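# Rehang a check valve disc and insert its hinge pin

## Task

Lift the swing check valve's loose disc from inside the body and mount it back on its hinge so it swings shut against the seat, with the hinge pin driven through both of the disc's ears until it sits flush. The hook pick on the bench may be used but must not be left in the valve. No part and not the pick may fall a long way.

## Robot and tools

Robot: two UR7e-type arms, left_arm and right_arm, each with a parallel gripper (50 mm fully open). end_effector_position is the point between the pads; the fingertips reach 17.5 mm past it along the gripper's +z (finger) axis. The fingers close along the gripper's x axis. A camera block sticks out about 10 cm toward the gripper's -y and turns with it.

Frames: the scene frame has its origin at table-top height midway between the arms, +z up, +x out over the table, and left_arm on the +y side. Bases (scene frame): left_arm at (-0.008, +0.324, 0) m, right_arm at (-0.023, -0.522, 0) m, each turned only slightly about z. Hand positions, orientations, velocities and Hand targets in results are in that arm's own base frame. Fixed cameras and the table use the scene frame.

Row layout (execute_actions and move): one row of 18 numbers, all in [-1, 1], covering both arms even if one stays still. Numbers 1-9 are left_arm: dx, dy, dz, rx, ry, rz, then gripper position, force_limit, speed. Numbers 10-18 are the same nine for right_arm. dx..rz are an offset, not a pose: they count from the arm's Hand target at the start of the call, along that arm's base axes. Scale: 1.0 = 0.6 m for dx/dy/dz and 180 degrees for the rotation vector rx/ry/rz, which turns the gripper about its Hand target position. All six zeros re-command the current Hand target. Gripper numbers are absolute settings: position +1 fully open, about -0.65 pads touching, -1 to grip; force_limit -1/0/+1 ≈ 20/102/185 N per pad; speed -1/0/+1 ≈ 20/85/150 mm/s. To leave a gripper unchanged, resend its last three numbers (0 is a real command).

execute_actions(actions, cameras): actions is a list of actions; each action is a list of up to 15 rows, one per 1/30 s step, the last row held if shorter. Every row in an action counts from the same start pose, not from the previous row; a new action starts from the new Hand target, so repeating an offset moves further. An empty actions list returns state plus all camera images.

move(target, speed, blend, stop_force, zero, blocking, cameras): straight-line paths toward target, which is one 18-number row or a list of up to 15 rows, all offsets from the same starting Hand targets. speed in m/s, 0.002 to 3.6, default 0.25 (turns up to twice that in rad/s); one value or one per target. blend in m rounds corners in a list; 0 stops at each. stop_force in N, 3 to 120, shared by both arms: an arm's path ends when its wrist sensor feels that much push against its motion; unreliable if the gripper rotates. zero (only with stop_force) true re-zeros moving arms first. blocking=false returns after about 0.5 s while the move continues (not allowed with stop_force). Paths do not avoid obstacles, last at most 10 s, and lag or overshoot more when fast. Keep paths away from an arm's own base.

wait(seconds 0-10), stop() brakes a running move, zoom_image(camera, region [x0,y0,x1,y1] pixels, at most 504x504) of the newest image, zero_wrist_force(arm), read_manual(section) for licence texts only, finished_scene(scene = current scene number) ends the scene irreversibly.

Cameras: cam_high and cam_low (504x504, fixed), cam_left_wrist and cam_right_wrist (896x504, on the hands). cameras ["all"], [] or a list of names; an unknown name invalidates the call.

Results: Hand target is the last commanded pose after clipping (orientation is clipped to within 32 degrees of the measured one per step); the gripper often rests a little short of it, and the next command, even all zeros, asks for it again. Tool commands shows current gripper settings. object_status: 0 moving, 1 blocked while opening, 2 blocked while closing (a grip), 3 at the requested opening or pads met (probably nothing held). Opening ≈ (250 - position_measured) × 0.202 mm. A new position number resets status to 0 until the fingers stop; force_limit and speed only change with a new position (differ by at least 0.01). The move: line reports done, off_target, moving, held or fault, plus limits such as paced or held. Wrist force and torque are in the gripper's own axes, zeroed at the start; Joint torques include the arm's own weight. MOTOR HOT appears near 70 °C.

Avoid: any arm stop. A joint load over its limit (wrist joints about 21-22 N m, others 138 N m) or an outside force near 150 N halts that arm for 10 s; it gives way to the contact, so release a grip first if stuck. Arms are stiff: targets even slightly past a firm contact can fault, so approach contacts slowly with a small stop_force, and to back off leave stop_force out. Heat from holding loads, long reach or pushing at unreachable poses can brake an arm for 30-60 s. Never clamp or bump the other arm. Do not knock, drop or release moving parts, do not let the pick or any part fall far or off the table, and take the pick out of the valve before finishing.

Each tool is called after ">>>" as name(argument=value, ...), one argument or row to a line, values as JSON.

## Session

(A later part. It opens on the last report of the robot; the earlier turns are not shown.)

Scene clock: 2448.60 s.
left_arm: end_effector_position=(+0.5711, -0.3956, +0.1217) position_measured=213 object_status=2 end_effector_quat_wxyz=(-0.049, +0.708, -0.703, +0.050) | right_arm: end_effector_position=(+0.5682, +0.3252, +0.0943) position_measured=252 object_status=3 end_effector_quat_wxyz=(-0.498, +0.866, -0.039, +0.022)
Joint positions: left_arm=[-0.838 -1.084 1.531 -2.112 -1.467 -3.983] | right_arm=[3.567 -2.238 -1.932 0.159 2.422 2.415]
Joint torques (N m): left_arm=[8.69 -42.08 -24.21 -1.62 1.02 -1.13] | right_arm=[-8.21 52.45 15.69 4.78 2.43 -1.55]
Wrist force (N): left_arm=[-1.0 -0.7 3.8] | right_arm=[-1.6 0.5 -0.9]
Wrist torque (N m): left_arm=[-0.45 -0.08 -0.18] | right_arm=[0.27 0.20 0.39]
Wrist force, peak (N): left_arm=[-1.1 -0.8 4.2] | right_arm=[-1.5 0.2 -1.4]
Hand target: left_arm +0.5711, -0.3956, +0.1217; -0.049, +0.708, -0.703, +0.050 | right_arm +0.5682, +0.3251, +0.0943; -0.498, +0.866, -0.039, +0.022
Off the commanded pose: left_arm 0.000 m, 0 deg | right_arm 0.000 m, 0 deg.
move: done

>>> move(
  target=[
    [0,0,0,0,0,0,-1,-0.7,-0.9,0.0007,0.0083,0,0,0,0,-1,-0.5,-0.7],
  ],
  speed=0.008,
  stop_force=6,
  cameras=["cam_left_wrist","cam_right_wrist"],
)

>>> zoom_image(
  camera="cam_left_wrist",
  region=[390, 220, 540, 322],
)

Scene clock: 2454.47 s.
left_arm: end_effector_position=(+0.5711, -0.3956, +0.1216) position_measured=213 object_status=2 end_effector_quat_wxyz=(-0.049, +0.708, -0.703, +0.050) | right_arm: end_effector_position=(+0.5686, +0.3301, +0.0943) position_measured=252 object_status=3 end_effector_quat_wxyz=(-0.498, +0.866, -0.039, +0.022)
Joint positions: left_arm=[-0.838 -1.084 1.531 -2.112 -1.467 -3.983] | right_arm=[3.575 -2.241 -1.927 0.164 2.417 2.425]
Joint torques (N m): left_arm=[6.93 -50.45 -32.31 -5.14 0.82 -0.79] | right_arm=[-5.3 51.64 15.25 4.86 2.59 -1.8]
Wrist force (N): left_arm=[-3.6 -0.8 8.8] | right_arm=[-1.0 1.7 -3.6]
Wrist torque (N m): left_arm=[-0.47 -0.07 -0.15] | right_arm=[0.26 0.19 0.40]
Wrist force, peak (N): left_arm=[-3.6 -0.8 8.8] | right_arm=[-2.7 1.7 -7.2]
Hand target: left_arm +0.5711, -0.3956, +0.1217; -0.049, +0.708, -0.703, +0.050 | right_arm +0.5686, +0.3301, +0.0943; -0.498, +0.866, -0.039, +0.022
Off the commanded pose: left_arm 0.000 m, 0 deg | right_arm 0.000 m, 0 deg.
move: done
camera_calibration:
cam_left_wrist: T_world_to_cam=[[0.00419146, -0.999725, 0.0230616, -0.395767], [-0.974656, 0.00107411, 0.223707, 0.546184], [-0.223671, -0.0234148, -0.974384, 0.364425], [0, 0, 0, 1]] pos_world=[0.615511, -0.387712, 0.242032]
cam_right_wrist: T_world_to_cam=[[0.994477, -0.104549, -0.00923995, -0.525372], [-0.0866341, -0.767983, -0.634584, 0.376094], [0.0592493, 0.63188, -0.772798, -0.0423811], [0, 0, 0, 1]] pos_world=[0.557564, 0.260686, 0.201057]
Images, in order (width x height): cam_left_wrist 896x504, cam_right_wrist 896x504.

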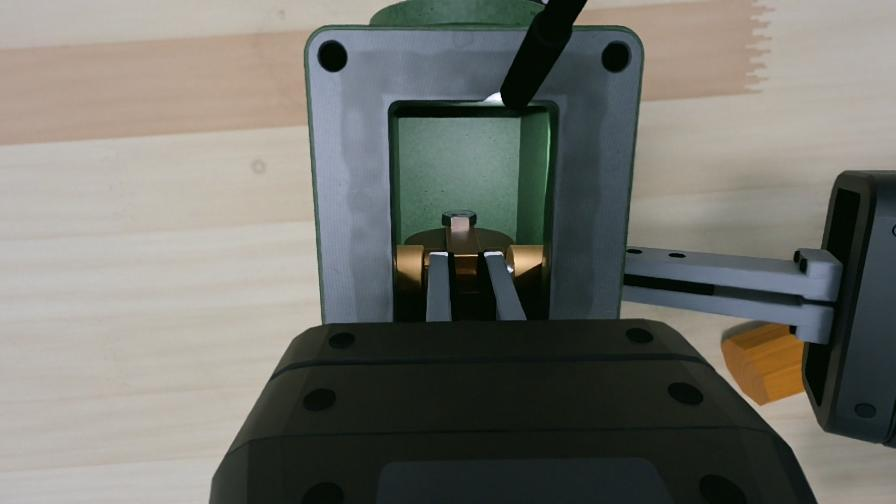

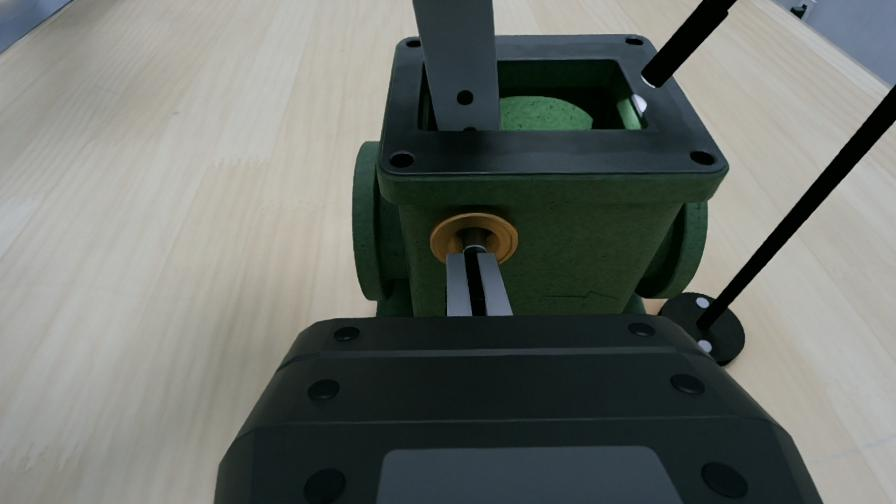

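Scaled by 3.360 from the camera's 896x504 image, which has a finer 1280x720 frame.

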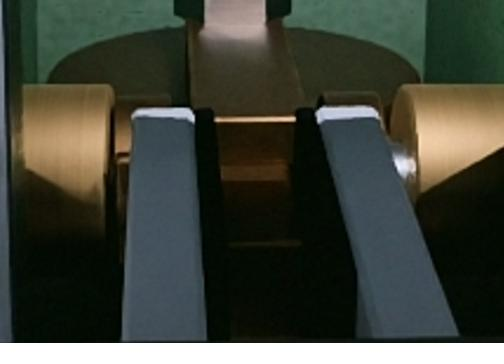

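>>> move(
  target=[
    [0,0,-0.0007,0,0,0,-1,-0.7,-0.9,0,0,0,0,0,0,-1,-0.5,-0.7],
  ],
  speed=0.01,
)

>>> move(
  target=[
    [0,0,0,0,0,0,-1,-0.7,-0.9,0.0007,0.0083,0,0,0,0,-1,-0.5,-0.7],
  ],
  speed=0.008,
  stop_force=8,
  cameras=["cam_right_wrist"],
)

>>> zoom_image(
  camera="cam_right_wrist",
  region=[400, 180, 560, 320],
)

Scene clock: 2469.30 s.
left_arm: end_effector_position=(+0.5711, -0.3956, +0.1212) position_measured=213 object_status=2 end_effector_quat_wxyz=(-0.049, +0.708, -0.703, +0.050) | right_arm: end_effector_position=(+0.5686, +0.3301, +0.0943) position_measured=252 object_status=3 end_effector_quat_wxyz=(-0.498, +0.866, -0.039, +0.022)
Joint positions: left_arm=[-0.838 -1.084 1.531 -2.113 -1.467 -3.983] | right_arm=[3.575 -2.241 -1.927 0.164 2.417 2.425]
Joint torques (N m): left_arm=[-3.09 -41.27 -23.23 -5.83 0.99 -1] | right_arm=[-9.53 54.81 7.11 0.45 2.7 -1.75]
Wrist force (N): left_arm=[-0.3 -1.3 2.6] | right_arm=[-1.6 -0.1 -0.1]
Wrist torque (N m): left_arm=[-0.46 -0.08 -0.18] | right_arm=[0.22 0.17 0.39]
Wrist force, peak (N): left_arm=[-3.9 -0.5 9.5] | right_arm=[-1.1 0.7 -5.0]
Hand target: left_arm +0.5711, -0.3956, +0.1212; -0.049, +0.708, -0.703, +0.050 | right_arm +0.5686, +0.3301, +0.0943; -0.498, +0.866, -0.039, +0.022
Off the commanded pose: left_arm 0.000 m, 0 deg | right_arm 0.000 m, 0 deg.
move: done

Scene clock: 2470.87 s.
left_arm: end_effector_position=(+0.5711, -0.3956, +0.1212) position_measured=213 object_status=2 end_effector_quat_wxyz=(-0.049, +0.708, -0.703, +0.050) | right_arm: end_effector_position=(+0.5689, +0.3339, +0.0943) position_measured=252 object_status=3 end_effector_quat_wxyz=(-0.498, +0.866, -0.039, +0.022)
Joint positions: left_arm=[-0.838 -1.084 1.531 -2.113 -1.467 -3.983] | right_arm=[3.581 -2.244 -1.923 0.167 2.413 2.432]
Joint torques (N m): left_arm=[-7.7 -41.95 -24.26 -1.8 0.97 -0.77] | right_arm=[-9.11 59.36 7.59 0.32 3.07 -1.72]
Wrist force (N): left_arm=[-1.0 -0.9 3.7] | right_arm=[-2.1 1.9 -6.4]
Wrist torque (N m): left_arm=[-0.42 -0.08 -0.18] | right_arm=[0.29 0.12 0.37]
Wrist force, peak (N): left_arm=[-0.9 -1.2 3.8] | right_arm=[-7.6 7.8 -26.4]
Hand target: left_arm +0.5711, -0.3956, +0.1212; -0.049, +0.708, -0.703, +0.050 | right_arm +0.5689, +0.3339, +0.0943; -0.498, +0.866, -0.039, +0.022 (not the last commanded pose)
Off the commanded pose: left_arm 0.000 m, 0 deg | right_arm 0.001 m, 0 deg.
move: contact (right_arm)
camera_calibration:
cam_right_wrist: T_world_to_cam=[[0.994466, -0.104638, -0.00944386, -0.525301], [-0.0868316, -0.767968, -0.634576, 0.379151], [0.0591478, 0.631884, -0.772803, -0.0447496], [0, 0, 0, 1]] pos_world=[0.557963, 0.264486, 0.201056]
Images, in order (width x height): cam_right_wrist 896x504.

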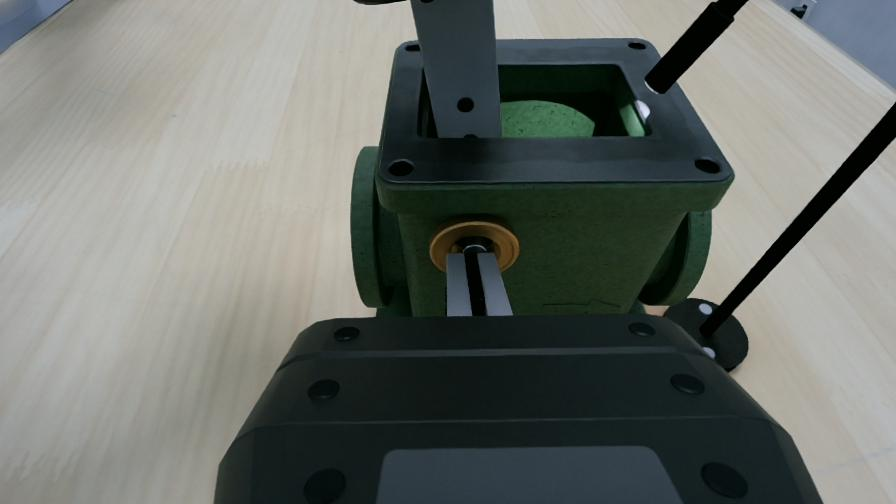

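Scaled by 3.150 from the camera's 896x504 image, which has a finer 1280x720 frame.

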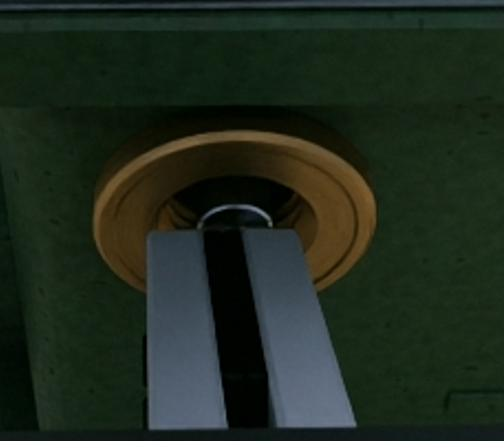

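>>> move(
  target=[
    [0,0,0,0,0,0,-1,-0.7,-0.9,-0.004,-0.045,0.01,0,0,0,-1,-0.5,-0.7],
  ],
  speed=0.06,
  cameras=["cam_right_wrist","cam_left_wrist"],
)

>>> zoom_image(
  camera="cam_right_wrist",
  region=[400, 100, 560, 240],
)

>>> zoom_image(
  camera="cam_left_wrist",
  region=[390, 220, 540, 322],
)

Scene clock: 2479.53 s.
left_arm: end_effector_position=(+0.5711, -0.3956, +0.1212) position_measured=213 object_status=2 end_effector_quat_wxyz=(-0.049, +0.708, -0.703, +0.050) | right_arm: end_effector_position=(+0.5664, +0.3067, +0.1003) position_measured=252 object_status=3 end_effector_quat_wxyz=(-0.498, +0.866, -0.039, +0.022) end_effector_velocity=(+0.000, +0.002, +0.001) end_effector_angular_velocity=(+0.003, -0.001, -0.001)
Joint positions: left_arm=[-0.838 -1.084 1.531 -2.113 -1.467 -3.983] | right_arm=[3.537 -2.212 -1.952 0.125 2.441 2.38]
Joint velocities: left_arm=[within noise] | right_arm=[0.003 -0.001 0.002 0.006 -0.001 0.007]
Joint torques (N m): left_arm=[-11.21 -42.15 -27.55 -1.64 0.8 -0.72] | right_arm=[12.43 43.24 30.01 7.71 -0.07 1.56]
Wrist force (N): left_arm=[-0.7 -1.1 2.8] | right_arm=[-1.7 -0.1 -0.3]
Wrist torque (N m): left_arm=[-0.43 -0.09 -0.17] | right_arm=[0.24 0.18 0.56]
Wrist force, peak (N): left_arm=[-1.0 -1.1 3.8] | right_arm=[-2.1 1.0 -7.7]
Hand target: left_arm +0.5711, -0.3956, +0.1212; -0.049, +0.708, -0.703, +0.050 | right_arm +0.5665, +0.3069, +0.1003; -0.498, +0.866, -0.039, +0.022
Off the commanded pose: left_arm 0.000 m, 0 deg | right_arm 0.000 m, 0 deg.
move: done
camera_calibration:
cam_left_wrist: T_world_to_cam=[[0.00419079, -0.999725, 0.0230601, -0.395757], [-0.974683, 0.00107163, 0.223591, 0.546317], [-0.223554, -0.0234133, -0.97441, 0.363971], [0, 0, 0, 1]] pos_world=[0.615512, -0.387712, 0.241632]
cam_right_wrist: T_world_to_cam=[[0.994458, -0.104675, -0.00984988, -0.525506], [-0.0871272, -0.768043, -0.634444, 0.362006], [0.0588454, 0.631786, -0.772906, -0.0225656], [0, 0, 0, 1]] pos_world=[0.555461, 0.237285, 0.207055]
Images, in order (width x height): cam_left_wrist 896x504, cam_right_wrist 896x504.

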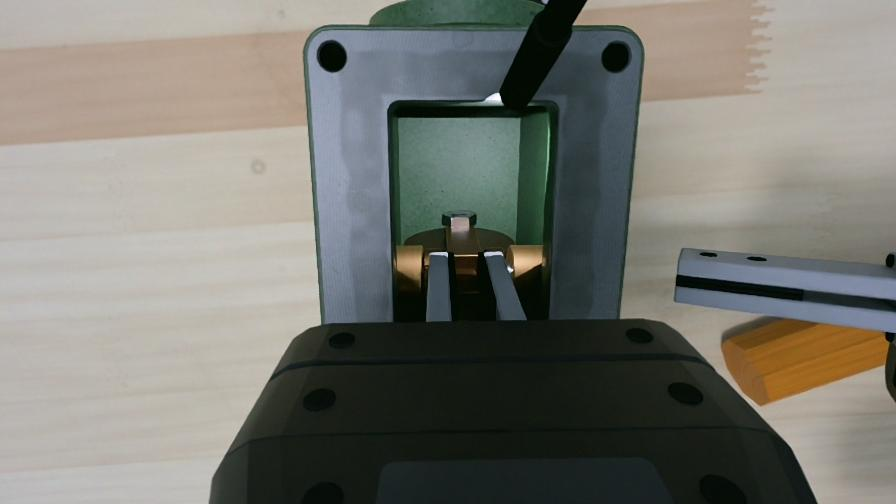

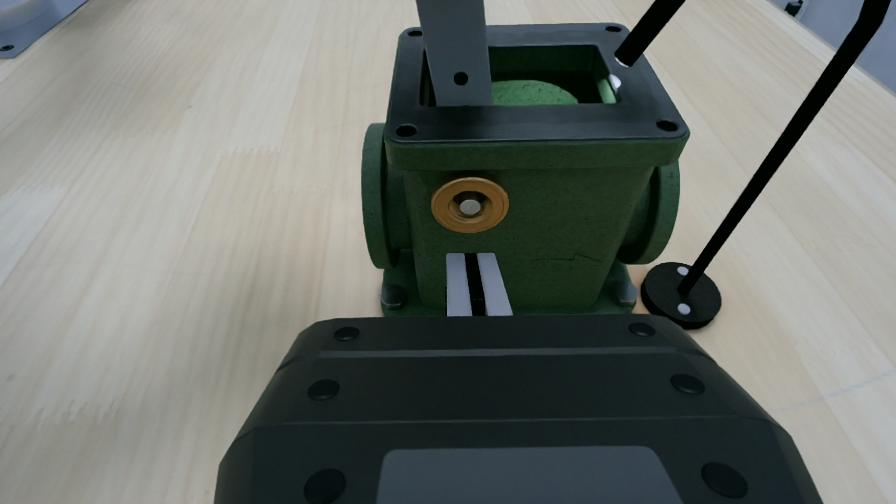

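Scaled by 3.150 from the camera's 896x504 image, which has a finer 1280x720 frame.

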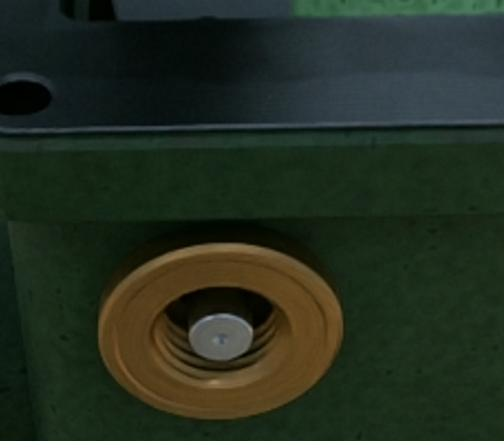

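Scaled by 3.360 from the camera's 896x504 image, which has a finer 1280x720 frame.

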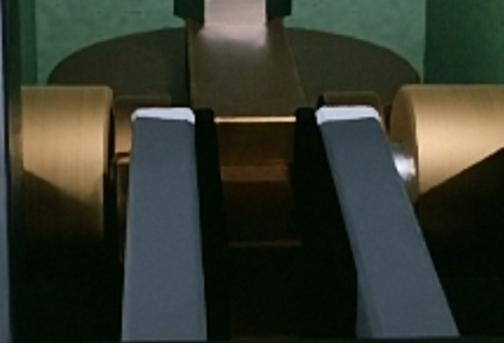

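>>> zoom_image(
  camera="cam_right_wrist",
  region=[425, 170, 515, 240],
)

Scaled by 5.600 from the camera's 896x504 image, which has a finer 1280x720 frame.

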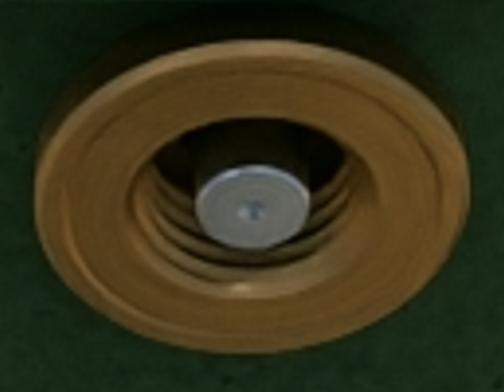

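>>> execute_actions(
  actions=[
    [[0,0,0,0,0,0,-0.5,-0.7,-1,0,0,0,0,0,0,-1,-0.5,-0.7]],
    [[0,0,0,0,0,0,-0.34,-0.7,-1,0,0,0,0,0,0,-1,-0.5,-0.7]],
  ],
  cameras=["cam_left_wrist"],
)

>>> zoom_image(
  camera="cam_left_wrist",
  region=[390, 180, 540, 322],
)

Scene clock: 2535.97 s.
left_arm: end_effector_position=(+0.5711, -0.3956, +0.1212) position_measured=203 object_status=3 end_effector_quat_wxyz=(-0.049, +0.708, -0.703, +0.050) | right_arm: end_effector_position=(+0.5665, +0.3069, +0.1003) position_measured=252 object_status=3 end_effector_quat_wxyz=(-0.498, +0.866, -0.039, +0.022)
Joint positions: left_arm=[-0.838 -1.084 1.531 -2.113 -1.467 -3.983] | right_arm=[3.537 -2.212 -1.952 0.125 2.441 2.38]
Joint torques (N m): left_arm=[-9.65 -42.93 -32.5 -1.47 0.79 -0.57] | right_arm=[12.35 42.41 28.12 7.52 0.06 1.44]
Wrist force (N): left_arm=[-0.4 -0.3 1.6] | right_arm=[-1.6 0.1 -0.3]
Wrist torque (N m): left_arm=[-0.44 -0.12 -0.20] | right_arm=[0.27 0.17 0.56]
Wrist force, peak (N): left_arm=[-0.7 -0.9 4.1] | right_arm=[-2.0 0.0 -0.2]
Hand target: left_arm +0.5711, -0.3956, +0.1212; -0.049, +0.708, -0.703, +0.050 | right_arm +0.5665, +0.3069, +0.1003; -0.498, +0.866, -0.039, +0.022
Off the commanded pose: left_arm 0.000 m, 0 deg | right_arm 0.000 m, 0 deg.
Step readings (end_effector_position of left_arm | right_arm):
0: (+0.5711, -0.3956, +0.1212) | (+0.5665, +0.3069, +0.1003)
1: (+0.5711, -0.3956, +0.1212) | (+0.5665, +0.3069, +0.1003)
2: (+0.5711, -0.3956, +0.1212) | (+0.5665, +0.3069, +0.1003)
4: (+0.5711, -0.3956, +0.1212) | (+0.5665, +0.3069, +0.1003)
8: (+0.5711, -0.3956, +0.1212) | (+0.5665, +0.3069, +0.1003)
15: (+0.5711, -0.3956, +0.1212) | (+0.5665, +0.3069, +0.1003)
16: (+0.5711, -0.3956, +0.1212) | (+0.5665, +0.3069, +0.1003)
17: (+0.5711, -0.3956, +0.1212) | (+0.5665, +0.3069, +0.1003)
19: (+0.5711, -0.3956, +0.1212) | (+0.5665, +0.3069, +0.1003)
23: (+0.5711, -0.3956, +0.1212) | (+0.5665, +0.3069, +0.1003)
30: (+0.5711, -0.3956, +0.1212) | (+0.5665, +0.3069, +0.1003)
camera_calibration:
cam_left_wrist: T_world_to_cam=[[0.00419079, -0.999725, 0.0230601, -0.395757], [-0.974683, 0.00107163, 0.223591, 0.546317], [-0.223554, -0.0234133, -0.97441, 0.363971], [0, 0, 0, 1]] pos_world=[0.615512, -0.387712, 0.241632]
Images, in order (width x height): cam_left_wrist 896x504.

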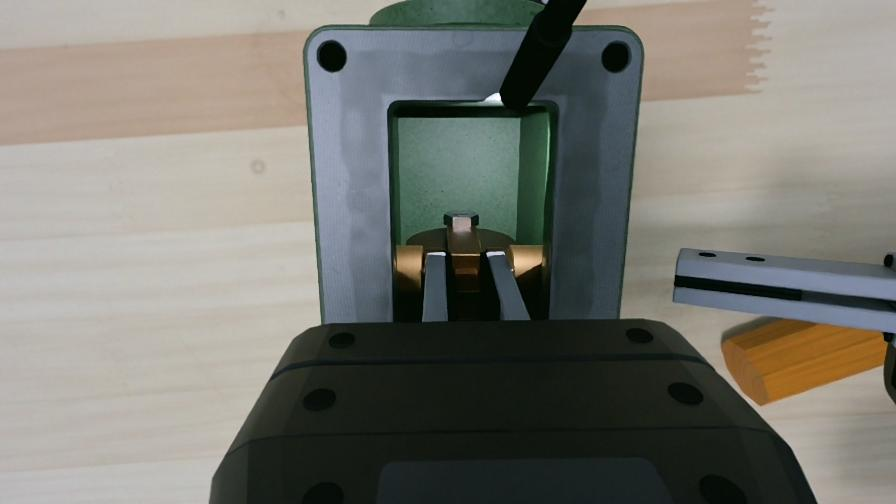

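Scaled by 3.360 from the camera's 896x504 image, which has a finer 1280x720 frame.

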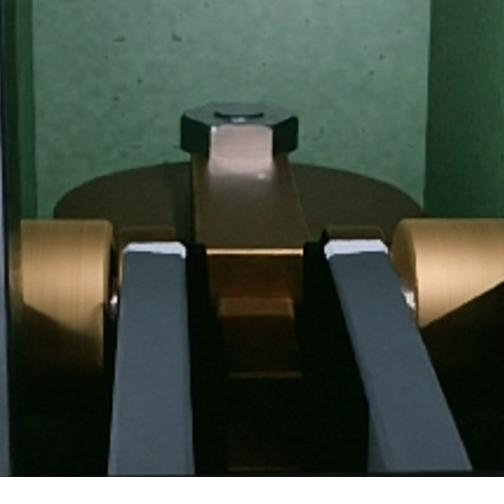

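>>> move(
  target=[
    [0,0,0.0667,0,0,0,-0.34,-0.7,-1,0,0,0,0,0,0,-1,-0.5,-0.7],
    [-0.02,0,0.18,0,0,0,-0.34,-0.7,-1,0,0,0,0,0,0,-1,-0.5,-0.7],
  ],
  speed=[0.03,0.08],
  cameras=["cam_left_wrist","cam_right_wrist"],
)

>>> zoom_image(
  camera="cam_left_wrist",
  region=[350, 180, 560, 322],
)

Scene clock: 2544.37 s.
left_arm: end_effector_position=(+0.5591, -0.3957, +0.2293) position_measured=203 object_status=3 end_effector_quat_wxyz=(-0.049, +0.708, -0.703, +0.050) | right_arm: end_effector_position=(+0.5665, +0.3069, +0.1003) position_measured=252 object_status=3 end_effector_quat_wxyz=(-0.498, +0.866, -0.039, +0.022)
Joint positions: left_arm=[-0.852 -1.188 1.394 -1.87 -1.466 -3.997] | right_arm=[3.537 -2.212 -1.952 0.125 2.441 2.38]
Joint torques (N m): left_arm=[2.98 -38.22 -25.19 -6.17 1.02 0.71] | right_arm=[11.59 43.2 25.42 7.17 0.05 1.35]
Wrist force (N): left_arm=[-0.8 -0.6 2.2] | right_arm=[-1.6 0.0 -0.2]
Wrist torque (N m): left_arm=[-0.50 -0.05 -0.20] | right_arm=[0.25 0.17 0.56]
Wrist force, peak (N): left_arm=[-1.0 -0.5 3.5] | right_arm=[-1.9 0.0 -0.3]
Hand target: left_arm +0.5591, -0.3956, +0.2292; -0.049, +0.708, -0.703, +0.050 | right_arm +0.5665, +0.3069, +0.1003; -0.498, +0.866, -0.039, +0.022
Off the commanded pose: left_arm 0.000 m, 0 deg | right_arm 0.000 m, 0 deg.
move: done
camera_calibration:
cam_left_wrist: T_world_to_cam=[[0.00421085, -0.999723, 0.023158, -0.398345], [-0.974683, 0.00107398, 0.223591, 0.510355], [-0.223553, -0.0235133, -0.974408, 0.466558], [0, 0, 0, 1]] pos_world=[0.603412, -0.387812, 0.349732]
cam_right_wrist: T_world_to_cam=[[0.99446, -0.104701, -0.00936757, -0.525681], [-0.086832, -0.767962, -0.634582, 0.362015], [0.0592475, 0.63188, -0.772799, -0.0229651], [0, 0, 0, 1]] pos_world=[0.555564, 0.237486, 0.207057]
Images, in order (width x height): cam_left_wrist 896x504, cam_right_wrist 896x504.

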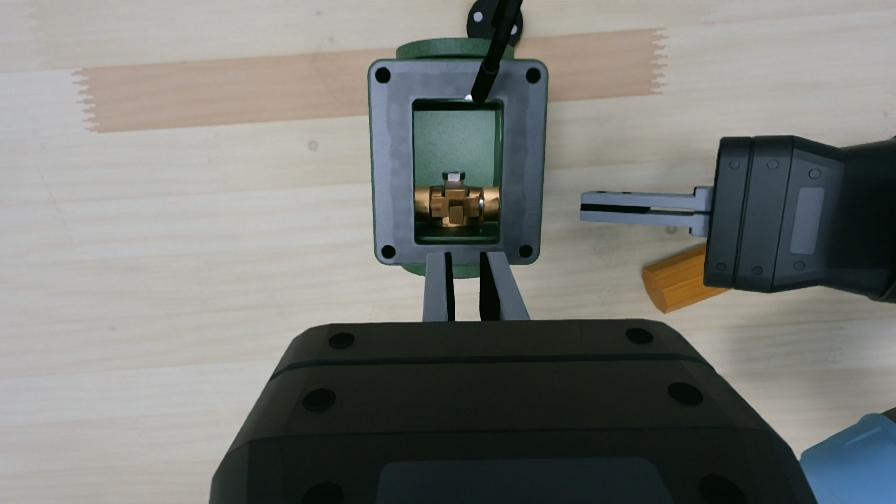

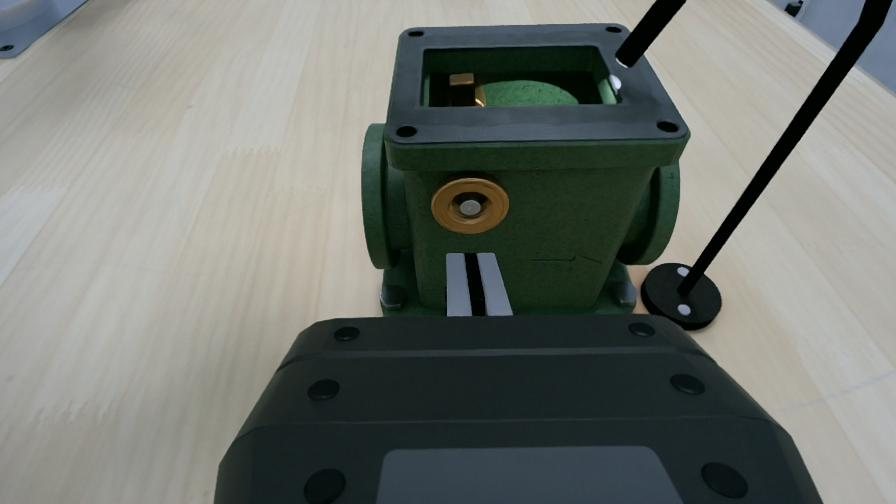

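Scaled by 2.400 from the camera's 896x504 image, which has a finer 1280x720 frame.

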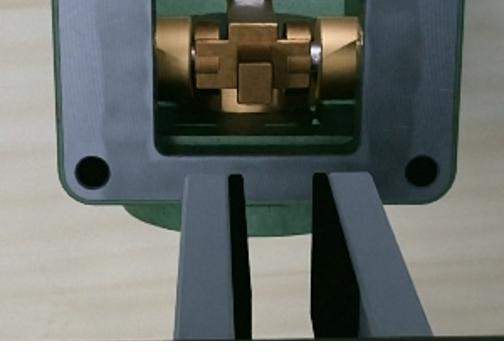

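>>> zoom_image(
  camera="cam_left_wrist",
  region=[405, 160, 510, 250],
)

>>> zoom_image(
  camera="cam_right_wrist",
  region=[425, 170, 515, 240],
)

Scaled by 4.800 from the camera's 896x504 image, which has a finer 1280x720 frame.

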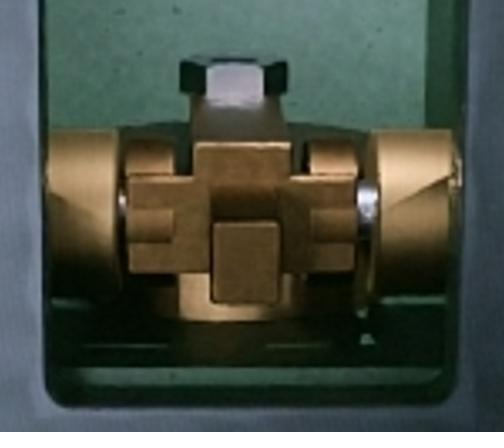

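Scaled by 5.600 from the camera's 896x504 image, which has a finer 1280x720 frame.

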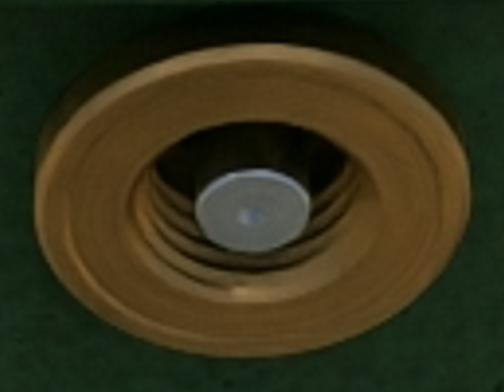

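>>> finished_scene(
  scene=2,
)

The scene is finished: the task was done.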